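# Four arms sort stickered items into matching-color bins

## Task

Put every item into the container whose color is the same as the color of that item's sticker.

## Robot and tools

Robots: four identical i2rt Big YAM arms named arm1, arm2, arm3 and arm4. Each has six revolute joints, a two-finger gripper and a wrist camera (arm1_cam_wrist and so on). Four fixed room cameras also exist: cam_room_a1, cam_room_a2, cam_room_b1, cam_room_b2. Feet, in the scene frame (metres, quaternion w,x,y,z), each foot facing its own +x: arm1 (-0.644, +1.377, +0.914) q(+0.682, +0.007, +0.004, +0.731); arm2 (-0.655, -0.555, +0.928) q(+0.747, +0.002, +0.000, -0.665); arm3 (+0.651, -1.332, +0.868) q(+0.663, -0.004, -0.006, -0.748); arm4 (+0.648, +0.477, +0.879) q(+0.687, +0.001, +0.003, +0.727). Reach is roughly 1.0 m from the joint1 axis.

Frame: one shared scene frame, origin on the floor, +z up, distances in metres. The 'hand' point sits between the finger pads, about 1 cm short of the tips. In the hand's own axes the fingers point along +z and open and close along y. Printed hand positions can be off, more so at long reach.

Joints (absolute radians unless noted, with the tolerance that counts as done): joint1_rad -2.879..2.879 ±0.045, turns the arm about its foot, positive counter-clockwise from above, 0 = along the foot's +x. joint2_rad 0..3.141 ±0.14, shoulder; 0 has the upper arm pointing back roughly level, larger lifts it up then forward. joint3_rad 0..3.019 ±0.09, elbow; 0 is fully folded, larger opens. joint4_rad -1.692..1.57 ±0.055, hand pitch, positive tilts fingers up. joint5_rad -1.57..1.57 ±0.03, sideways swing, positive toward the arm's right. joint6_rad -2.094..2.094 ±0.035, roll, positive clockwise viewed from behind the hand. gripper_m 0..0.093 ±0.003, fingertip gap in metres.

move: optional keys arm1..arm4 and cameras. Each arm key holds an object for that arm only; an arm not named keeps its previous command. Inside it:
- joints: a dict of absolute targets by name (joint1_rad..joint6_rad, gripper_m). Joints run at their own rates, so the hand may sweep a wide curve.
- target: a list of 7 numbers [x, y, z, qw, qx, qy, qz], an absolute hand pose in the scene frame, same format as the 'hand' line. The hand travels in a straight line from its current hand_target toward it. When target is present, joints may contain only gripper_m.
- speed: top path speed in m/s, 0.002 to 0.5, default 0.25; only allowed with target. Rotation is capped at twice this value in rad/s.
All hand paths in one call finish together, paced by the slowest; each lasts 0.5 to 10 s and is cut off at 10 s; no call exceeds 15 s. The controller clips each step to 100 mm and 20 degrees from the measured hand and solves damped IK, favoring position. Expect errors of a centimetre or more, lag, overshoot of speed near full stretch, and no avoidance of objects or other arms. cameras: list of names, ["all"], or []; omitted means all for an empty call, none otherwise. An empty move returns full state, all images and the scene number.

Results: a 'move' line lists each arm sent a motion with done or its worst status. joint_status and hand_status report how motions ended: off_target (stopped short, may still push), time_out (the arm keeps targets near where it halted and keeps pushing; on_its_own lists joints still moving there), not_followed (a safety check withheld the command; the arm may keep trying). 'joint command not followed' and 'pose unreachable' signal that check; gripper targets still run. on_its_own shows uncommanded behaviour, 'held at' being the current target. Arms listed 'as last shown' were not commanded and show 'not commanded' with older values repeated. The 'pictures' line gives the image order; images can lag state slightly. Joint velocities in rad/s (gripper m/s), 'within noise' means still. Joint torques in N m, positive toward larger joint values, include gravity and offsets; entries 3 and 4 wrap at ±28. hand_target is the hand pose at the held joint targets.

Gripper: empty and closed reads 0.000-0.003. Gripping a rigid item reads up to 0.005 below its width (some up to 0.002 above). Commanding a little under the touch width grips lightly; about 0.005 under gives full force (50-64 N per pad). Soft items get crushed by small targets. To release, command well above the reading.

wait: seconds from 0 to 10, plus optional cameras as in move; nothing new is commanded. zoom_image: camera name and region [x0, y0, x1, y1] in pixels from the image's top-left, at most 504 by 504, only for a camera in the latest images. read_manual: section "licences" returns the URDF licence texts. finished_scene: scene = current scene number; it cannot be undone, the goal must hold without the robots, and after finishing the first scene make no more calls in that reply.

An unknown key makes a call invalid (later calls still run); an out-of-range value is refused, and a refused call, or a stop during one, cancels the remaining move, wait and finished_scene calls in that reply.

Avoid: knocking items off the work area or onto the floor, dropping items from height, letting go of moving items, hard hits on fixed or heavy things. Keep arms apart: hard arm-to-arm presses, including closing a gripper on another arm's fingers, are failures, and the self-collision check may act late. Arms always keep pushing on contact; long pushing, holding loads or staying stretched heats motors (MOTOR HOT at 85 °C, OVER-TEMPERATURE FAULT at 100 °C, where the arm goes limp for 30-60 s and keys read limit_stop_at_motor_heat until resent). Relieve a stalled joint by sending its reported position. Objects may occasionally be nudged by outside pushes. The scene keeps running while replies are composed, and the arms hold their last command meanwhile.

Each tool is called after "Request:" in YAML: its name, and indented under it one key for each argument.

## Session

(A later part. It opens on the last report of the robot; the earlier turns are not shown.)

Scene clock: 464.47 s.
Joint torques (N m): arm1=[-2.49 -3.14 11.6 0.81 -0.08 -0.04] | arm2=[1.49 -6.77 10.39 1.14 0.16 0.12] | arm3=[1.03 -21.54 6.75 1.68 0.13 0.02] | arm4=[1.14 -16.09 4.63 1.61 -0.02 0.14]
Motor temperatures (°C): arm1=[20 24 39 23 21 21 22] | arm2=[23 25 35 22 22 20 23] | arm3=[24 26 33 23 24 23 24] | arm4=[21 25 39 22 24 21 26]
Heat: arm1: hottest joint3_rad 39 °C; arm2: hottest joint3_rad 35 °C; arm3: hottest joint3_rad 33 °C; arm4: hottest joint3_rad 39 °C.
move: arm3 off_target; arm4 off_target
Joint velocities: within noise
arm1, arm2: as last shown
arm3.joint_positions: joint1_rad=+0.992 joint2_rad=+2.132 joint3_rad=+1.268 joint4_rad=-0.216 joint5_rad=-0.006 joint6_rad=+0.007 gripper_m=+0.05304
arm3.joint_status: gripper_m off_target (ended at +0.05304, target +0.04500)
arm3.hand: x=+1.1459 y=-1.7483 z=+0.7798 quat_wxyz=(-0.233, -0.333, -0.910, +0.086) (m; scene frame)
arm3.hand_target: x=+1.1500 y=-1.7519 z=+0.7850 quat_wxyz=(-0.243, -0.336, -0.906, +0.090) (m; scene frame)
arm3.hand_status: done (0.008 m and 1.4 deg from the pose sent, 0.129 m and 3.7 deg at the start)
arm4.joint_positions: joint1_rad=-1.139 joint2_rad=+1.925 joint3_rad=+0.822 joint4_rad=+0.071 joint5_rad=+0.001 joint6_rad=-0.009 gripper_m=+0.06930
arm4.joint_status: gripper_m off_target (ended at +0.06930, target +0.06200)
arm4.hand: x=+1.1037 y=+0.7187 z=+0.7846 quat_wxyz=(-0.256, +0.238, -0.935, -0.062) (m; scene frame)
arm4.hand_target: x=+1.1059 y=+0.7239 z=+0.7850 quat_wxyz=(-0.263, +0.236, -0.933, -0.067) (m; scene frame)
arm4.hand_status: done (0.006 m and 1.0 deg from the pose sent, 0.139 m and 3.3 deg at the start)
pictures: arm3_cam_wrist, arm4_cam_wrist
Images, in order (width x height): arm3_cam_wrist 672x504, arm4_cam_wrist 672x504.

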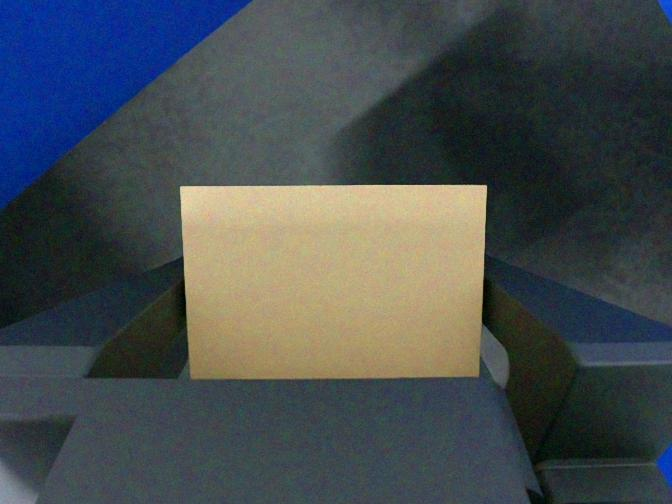

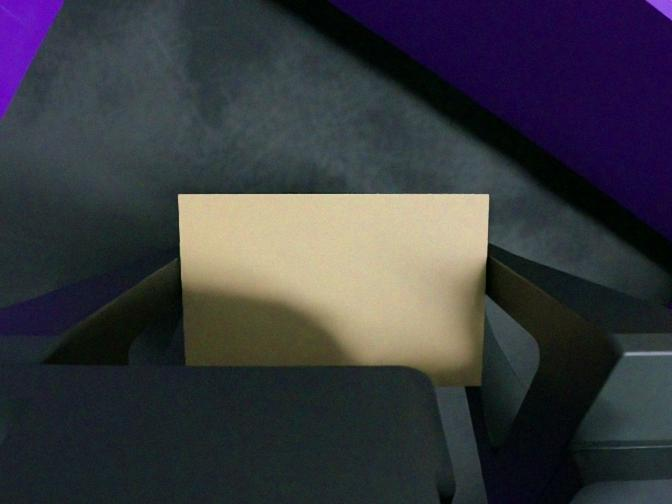

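Request:
move:
  arm3: {"target": [1.148, -1.750, 0.728, 0.2427, 0.3359, 0.9056, -0.0900], "speed": 0.08, "joints": {"gripper_m": 0.045}}
  arm4: {"target": [1.103, 0.722, 0.733, 0.2631, -0.2361, 0.9331, 0.0666], "speed": 0.08, "joints": {"gripper_m": 0.062}}
  cameras: []

Request:
move:
  arm3: {"target": [1.146, -1.748, 0.708, 0.2427, 0.3359, 0.9056, -0.0900], "speed": 0.06, "joints": {"gripper_m": 0.045}}
  arm4: {"target": [1.101, 0.721, 0.713, 0.2631, -0.2361, 0.9331, 0.0666], "speed": 0.06, "joints": {"gripper_m": 0.062}}
  cameras: ["arm3_cam_wrist", "arm4_cam_wrist"]

Scene clock: 475.47 s.
Joint torques (N m): arm1=[-3.31 -3.37 11.64 0.87 -0.06 -0.03] | arm2=[1.55 -6.65 10.4 1.09 0.16 0.12] | arm3=[1.32 -18.49 6.24 1.74 0.11 0.01] | arm4=[1.44 -15.44 4.01 1.4 -0.03 0.1]
Motor temperatures (°C): arm1=[20 24 39 23 21 21 22] | arm2=[23 25 35 22 22 20 23] | arm3=[24 26 32 23 24 23 25] | arm4=[21 25 37 22 24 21 26]
Heat: arm1: hottest joint3_rad 39 °C; arm2: hottest joint3_rad 35 °C; arm3: hottest joint3_rad 32 °C; arm4: hottest joint3_rad 37 °C.
move: arm3 off_target; arm4 off_target
Joint velocities: within noise
arm1, arm2: as last shown
arm3.joint_positions: joint1_rad=+0.992 joint2_rad=+2.205 joint3_rad=+1.268 joint4_rad=-0.103 joint5_rad=-0.004 joint6_rad=+0.010 gripper_m=+0.05304
arm3.joint_status: gripper_m off_target (ended at +0.05304, target +0.04500)
arm3.hand: x=+1.1507 y=-1.7531 z=+0.7475 quat_wxyz=(-0.250, -0.333, -0.904, +0.093) (m; scene frame)
arm3.hand_target: x=+1.1474 y=-1.7495 z=+0.7283 quat_wxyz=(-0.242, -0.336, -0.906, +0.090) (m; scene frame)
arm3.hand_status: off_target (0.020 m and 1.0 deg from the pose sent, 0.052 m and 1.3 deg at the start)
arm4.joint_positions: joint1_rad=-1.139 joint2_rad=+2.055 joint3_rad=+0.822 joint4_rad=+0.210 joint5_rad=+0.001 joint6_rad=-0.009 gripper_m=+0.06930
arm4.joint_status: gripper_m off_target (ended at +0.06930, target +0.06200)
arm4.hand: x=+1.1013 y=+0.7174 z=+0.7378 quat_wxyz=(-0.260, +0.237, -0.934, -0.062) (m; scene frame)
arm4.hand_target: x=+1.1030 y=+0.7219 z=+0.7332 quat_wxyz=(-0.263, +0.236, -0.933, -0.067) (m; scene frame)
arm4.hand_status: done (0.007 m and 0.6 deg from the pose sent, 0.052 m and 1.0 deg at the start)
pictures: none
No camera images: "cameras" was empty.

Scene clock: 476.43 s.
Joint torques (N m): arm1=[-2.43 -2.9 11.58 0.79 -0.05 -0.01] | arm2=[1.61 -6.83 10.37 1.09 0.16 0.12] | arm3=[1.44 -16.15 5.67 1.62 0.14 0] | arm4=[1.14 -12.1 4.12 1.33 0.03 0.12]
Motor temperatures (°C): arm1=[20 24 39 23 21 21 22] | arm2=[23 25 35 22 22 20 23] | arm3=[24 26 32 23 24 23 25] | arm4=[21 25 37 22 24 21 26]
Heat: arm1: hottest joint3_rad 39 °C; arm2: hottest joint3_rad 35 °C; arm3: hottest joint3_rad 32 °C; arm4: hottest joint3_rad 37 °C.
move: arm3 off_target; arm4 off_target
Joint velocities: within noise
arm1, arm2: as last shown
arm3.joint_positions: joint1_rad=+0.992 joint2_rad=+2.213 joint3_rad=+1.268 joint4_rad=-0.059 joint5_rad=-0.004 joint6_rad=+0.012 gripper_m=+0.05304
arm3.joint_status: gripper_m off_target (ended at +0.05304, target +0.04500)
arm3.hand: x=+1.1561 y=-1.7576 z=+0.7477 quat_wxyz=(-0.266, -0.332, -0.899, +0.098) (m; scene frame)
arm3.hand_target: x=+1.1443 y=-1.7466 z=+0.7099 quat_wxyz=(-0.243, -0.336, -0.906, +0.090) (m; scene frame)
arm3.hand_status: off_target (0.042 m and 3.0 deg from the pose sent, 0.040 m and 1.0 deg at the start)
arm4.joint_positions: joint1_rad=-1.139 joint2_rad=+2.072 joint3_rad=+0.822 joint4_rad=+0.267 joint5_rad=+0.001 joint6_rad=-0.009 gripper_m=+0.06930
arm4.joint_status: gripper_m off_target (ended at +0.06930, target +0.06200)
arm4.hand: x=+1.1079 y=+0.7209 z=+0.7372 quat_wxyz=(-0.279, +0.236, -0.928, -0.067) (m; scene frame)
arm4.hand_target: x=+1.1001 y=+0.7203 z=+0.7142 quat_wxyz=(-0.263, +0.236, -0.933, -0.066) (m; scene frame)
arm4.hand_status: off_target (0.025 m and 1.9 deg from the pose sent, 0.025 m and 0.6 deg at the start)
pictures: arm3_cam_wrist, arm4_cam_wrist
Images, in order (width x height): arm3_cam_wrist 672x504, arm4_cam_wrist 672x504.

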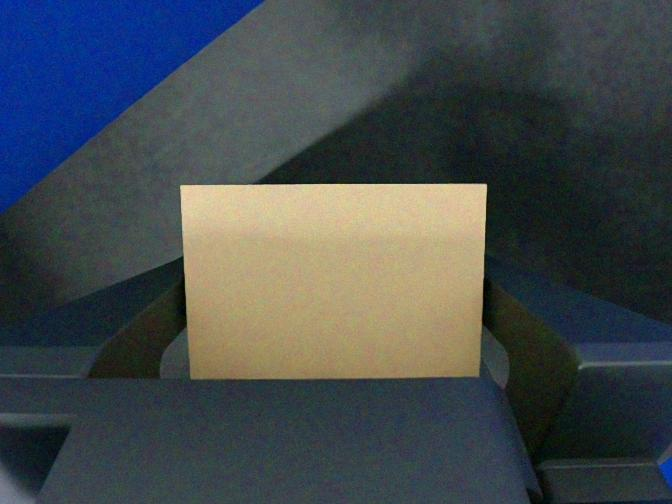

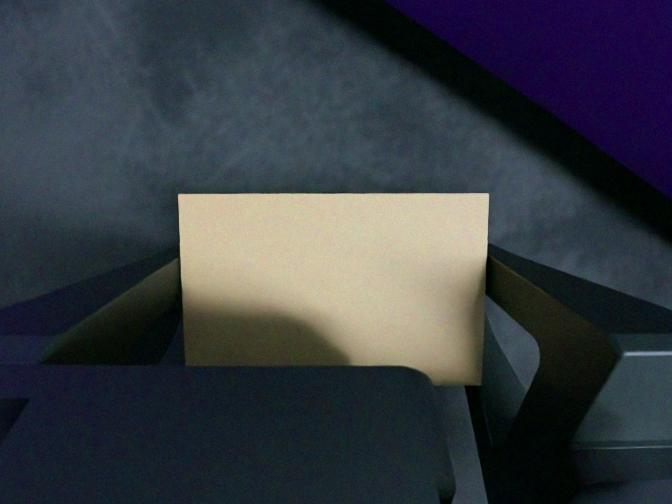

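Request:
move:
  arm3: {"target": [1.150, -1.752, 0.745, 0.2427, 0.3359, 0.9056, -0.0900], "speed": 0.08, "joints": {"gripper_m": 0.045}}
  arm4: {"target": [1.104, 0.7205, 0.735, 0.2696, -0.2344, 0.9315, 0.0680], "speed": 0.08, "joints": {"gripper_m": 0.062}}
  cameras: []

Request:
move:
  arm3: {"joints": {"gripper_m": 0.085}}
  arm4: {"joints": {"gripper_m": 0.093}}
  cameras: ["arm3_cam_wrist", "arm4_cam_wrist"]

Scene clock: 482.27 s.
Joint torques (N m): arm1=[-2.32 -2.84 11.49 0.73 -0.04 -0.04] | arm2=[1.49 -6.77 10.37 1.09 0.15 0.13] | arm3=[1.08 -21.25 6.78 0.23 0.1 -0.03] | arm4=[0.79 -17.49 3.43 0.2 -0.06 0.11]
Motor temperatures (°C): arm1=[20 24 39 23 21 21 22] | arm2=[23 25 35 22 22 20 23] | arm3=[24 26 31 23 24 23 25] | arm4=[21 25 36 22 24 21 26]
Heat: arm1: hottest joint3_rad 39 °C; arm2: hottest joint3_rad 35 °C; arm3: hottest joint3_rad 31 °C; arm4: hottest joint3_rad 36 °C.
move: arm3 off_target; arm4 off_target
Joint velocities: within noise
arm1, arm2: as last shown
arm3.joint_positions: joint1_rad=+0.992 joint2_rad=+2.205 joint3_rad=+1.268 joint4_rad=-0.104 joint5_rad=-0.004 joint6_rad=+0.013 gripper_m=+0.05304
arm3.joint_status: gripper_m off_target (ended at +0.05304, target +0.04500)
arm3.hand: x=+1.1505 y=-1.7529 z=+0.7470 quat_wxyz=(-0.250, -0.335, -0.904, +0.092) (m; scene frame)
arm3.hand_target: x=+1.1500 y=-1.7519 z=+0.7450 quat_wxyz=(-0.243, -0.336, -0.906, +0.090) (m; scene frame)
arm3.hand_status: done (0.002 m and 0.9 deg from the pose sent, 0.009 m and 3.0 deg at the start)
arm4.joint_positions: joint1_rad=-1.139 joint2_rad=+2.071 joint3_rad=+0.822 joint4_rad=+0.265 joint5_rad=+0.001 joint6_rad=-0.009 gripper_m=+0.06930
arm4.joint_status: gripper_m off_target (ended at +0.06930, target +0.06200)
arm4.hand: x=+1.1078 y=+0.7208 z=+0.7374 quat_wxyz=(-0.279, +0.236, -0.929, -0.067) (m; scene frame)
arm4.hand_target: x=+1.1041 y=+0.7205 z=+0.7350 quat_wxyz=(-0.270, +0.234, -0.931, -0.068) (m; scene frame)
arm4.hand_status: done (0.004 m and 1.1 deg from the pose sent, 0.004 m and 1.1 deg at the start)
pictures: none
No camera images: "cameras" was empty.

Scene clock: 482.80 s.
Joint torques (N m): arm1=[-3.02 -3.6 11.64 0.91 -0.03 -0.05] | arm2=[1.61 -6.71 10.39 1.1 0.15 0.12] | arm3=[1.14 -21.3 6.8 0.4 0.02 -0.06] | arm4=[0.38 -17.49 3.33 0.36 -0.01 0.11]
Motor temperatures (°C): arm1=[20 24 39 23 21 21 22] | arm2=[23 25 35 22 22 20 23] | arm3=[24 26 31 23 24 23 25] | arm4=[21 25 36 22 24 21 26]
Heat: arm1: hottest joint3_rad 39 °C; arm2: hottest joint3_rad 35 °C; arm3: hottest joint3_rad 31 °C; arm4: hottest joint3_rad 36 °C.
move: arm3 done; arm4 done
Joint velocities: within noise
arm1, arm2: as last shown
arm3.joint_positions: joint1_rad=+0.992 joint2_rad=+2.205 joint3_rad=+1.268 joint4_rad=-0.109 joint5_rad=-0.002 joint6_rad=+0.015 gripper_m=+0.08496
arm3.joint_status: all done
arm3.hand: x=+1.1495 y=-1.7526 z=+0.7466 quat_wxyz=(-0.247, -0.336, -0.904, +0.092) (m; scene frame)
arm3.hand_target: x=+1.1499 y=-1.7519 z=+0.7449 quat_wxyz=(-0.243, -0.336, -0.906, +0.090) (m; scene frame)
arm3.hand_status: not commanded
arm4.joint_positions: joint1_rad=-1.138 joint2_rad=+2.071 joint3_rad=+0.822 joint4_rad=+0.263 joint5_rad=+0.000 joint6_rad=-0.009 gripper_m=+0.09290
arm4.joint_status: all done
arm4.hand: x=+1.1072 y=+0.7209 z=+0.7371 quat_wxyz=(-0.277, +0.236, -0.929, -0.067) (m; scene frame)
arm4.hand_target: x=+1.1040 y=+0.7206 z=+0.7350 quat_wxyz=(-0.270, +0.234, -0.931, -0.068) (m; scene frame)
arm4.hand_status: not commanded
pictures: arm3_cam_wrist, arm4_cam_wrist
Images, in order (width x height): arm3_cam_wrist 672x504, arm4_cam_wrist 672x504.

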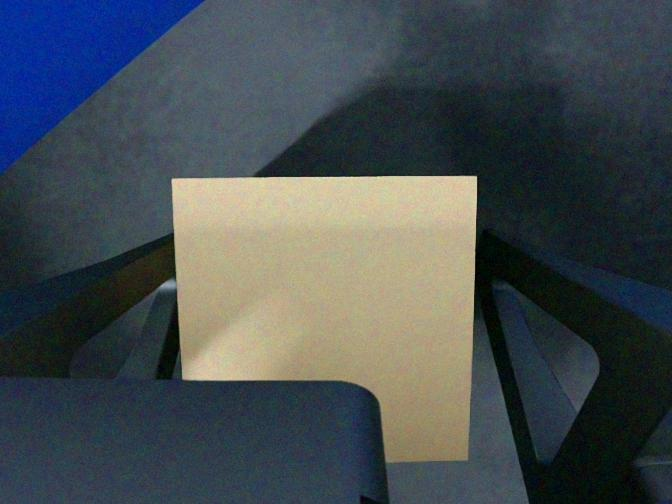

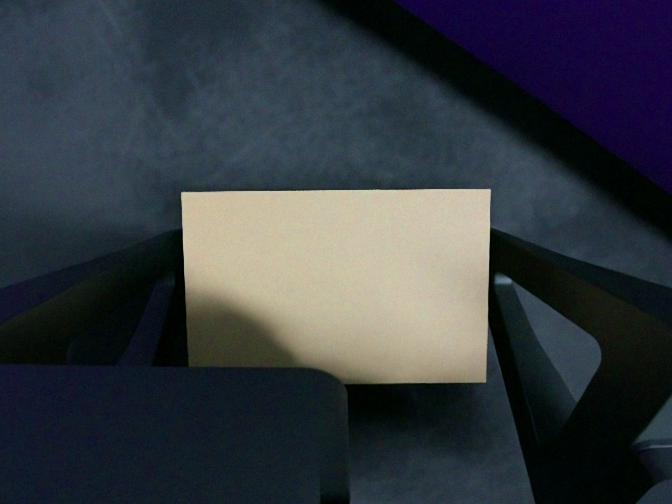

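Request:
move:
  arm3: {"target": [1.138, -1.742, 0.90, 0.2427, 0.3359, 0.9056, -0.0900], "speed": 0.2}
  arm4: {"target": [1.090, 0.712, 0.90, 0.2696, -0.2344, 0.9315, 0.0680], "speed": 0.2}
  cameras: ["arm3_cam_wrist", "arm4_cam_wrist", "cam_room_a1", "cam_room_a2"]

Scene clock: 489.40 s.
Joint torques (N m): arm1=[-2.73 -2.55 11.44 0.66 -0.1 -0.05] | arm2=[1.49 -6.77 10.4 1.1 0.16 0.12] | arm3=[0.97 -20.13 8.59 0.7 -0.03 -0.06] | arm4=[0.5 -14.1 7.51 0.51 -0.07 0.1]
Motor temperatures (°C): arm1=[20 24 39 23 21 21 22] | arm2=[23 25 35 22 22 20 23] | arm3=[24 26 31 23 24 23 24] | arm4=[21 25 35 22 24 21 26]
Heat: arm1: hottest joint3_rad 39 °C; arm2: hottest joint3_rad 35 °C; arm3: hottest joint3_rad 31 °C; arm4: hottest joint3_rad 35 °C.
move: arm3 done; arm4 done
Joint velocities: within noise
arm1, arm2: as last shown
arm3.joint_positions: joint1_rad=+0.992 joint2_rad=+1.898 joint3_rad=+1.254 joint4_rad=-0.418 joint5_rad=-0.002 joint6_rad=+0.015 gripper_m=+0.08497
arm3.joint_status: not commanded
arm3.hand: x=+1.1363 y=-1.7396 z=+0.8949 quat_wxyz=(-0.240, -0.336, -0.906, +0.090) (m; scene frame)
arm3.hand_target: x=+1.1379 y=-1.7419 z=+0.8998 quat_wxyz=(-0.243, -0.336, -0.906, +0.090) (m; scene frame)
arm3.hand_status: done (0.006 m and 0.3 deg from the pose sent, 0.154 m and 0.6 deg at the start)
arm4.joint_positions: joint1_rad=-1.138 joint2_rad=+1.600 joint3_rad=+0.785 joint4_rad=-0.188 joint5_rad=+0.000 joint6_rad=-0.009 gripper_m=+0.09291
arm4.joint_status: not commanded
arm4.hand: x=+1.0862 y=+0.7100 z=+0.8962 quat_wxyz=(-0.269, +0.237, -0.931, -0.066) (m; scene frame)
arm4.hand_target: x=+1.0899 y=+0.7120 z=+0.9000 quat_wxyz=(-0.270, +0.234, -0.931, -0.068) (m; scene frame)
arm4.hand_status: done (0.006 m and 0.4 deg from the pose sent, 0.164 m and 1.0 deg at the start)
pictures: arm3_cam_wrist, arm4_cam_wrist, cam_room_a1, cam_room_a2
Images, in order (width x height): arm3_cam_wrist 672x504, arm4_cam_wrist 672x504, cam_room_a1 672x504, cam_room_a2 672x504.

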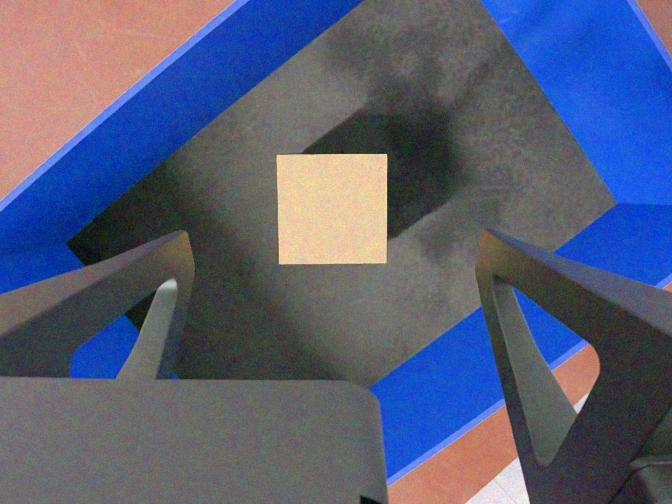

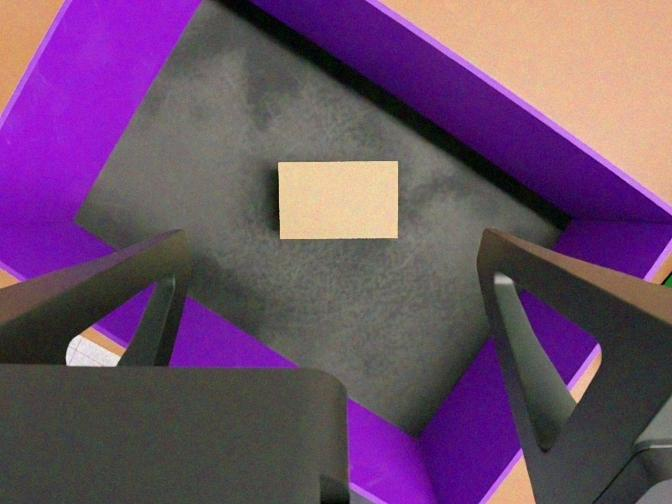

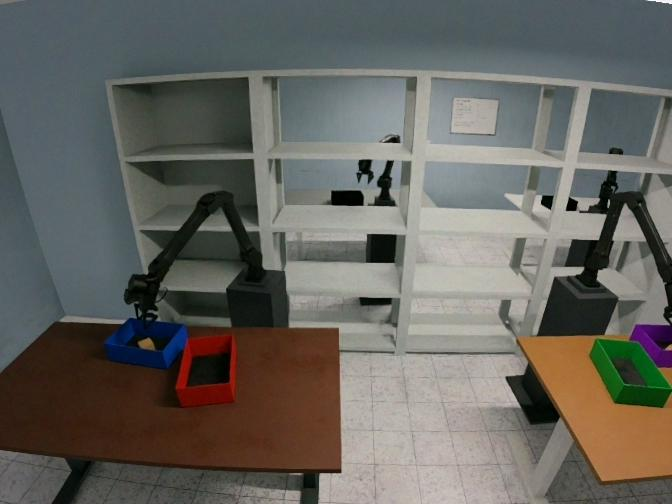

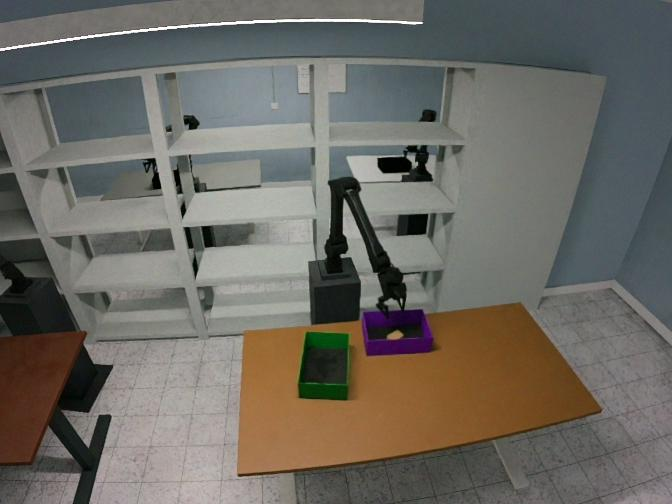

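Both items are in the boxes matching their stickers (arm1's item, purple; arm2's item, blue). Before finishing I'm checking that nothing was left behind in the trays.

Request:
finished_scene:
  scene: 3

The scene is finished: the task was done.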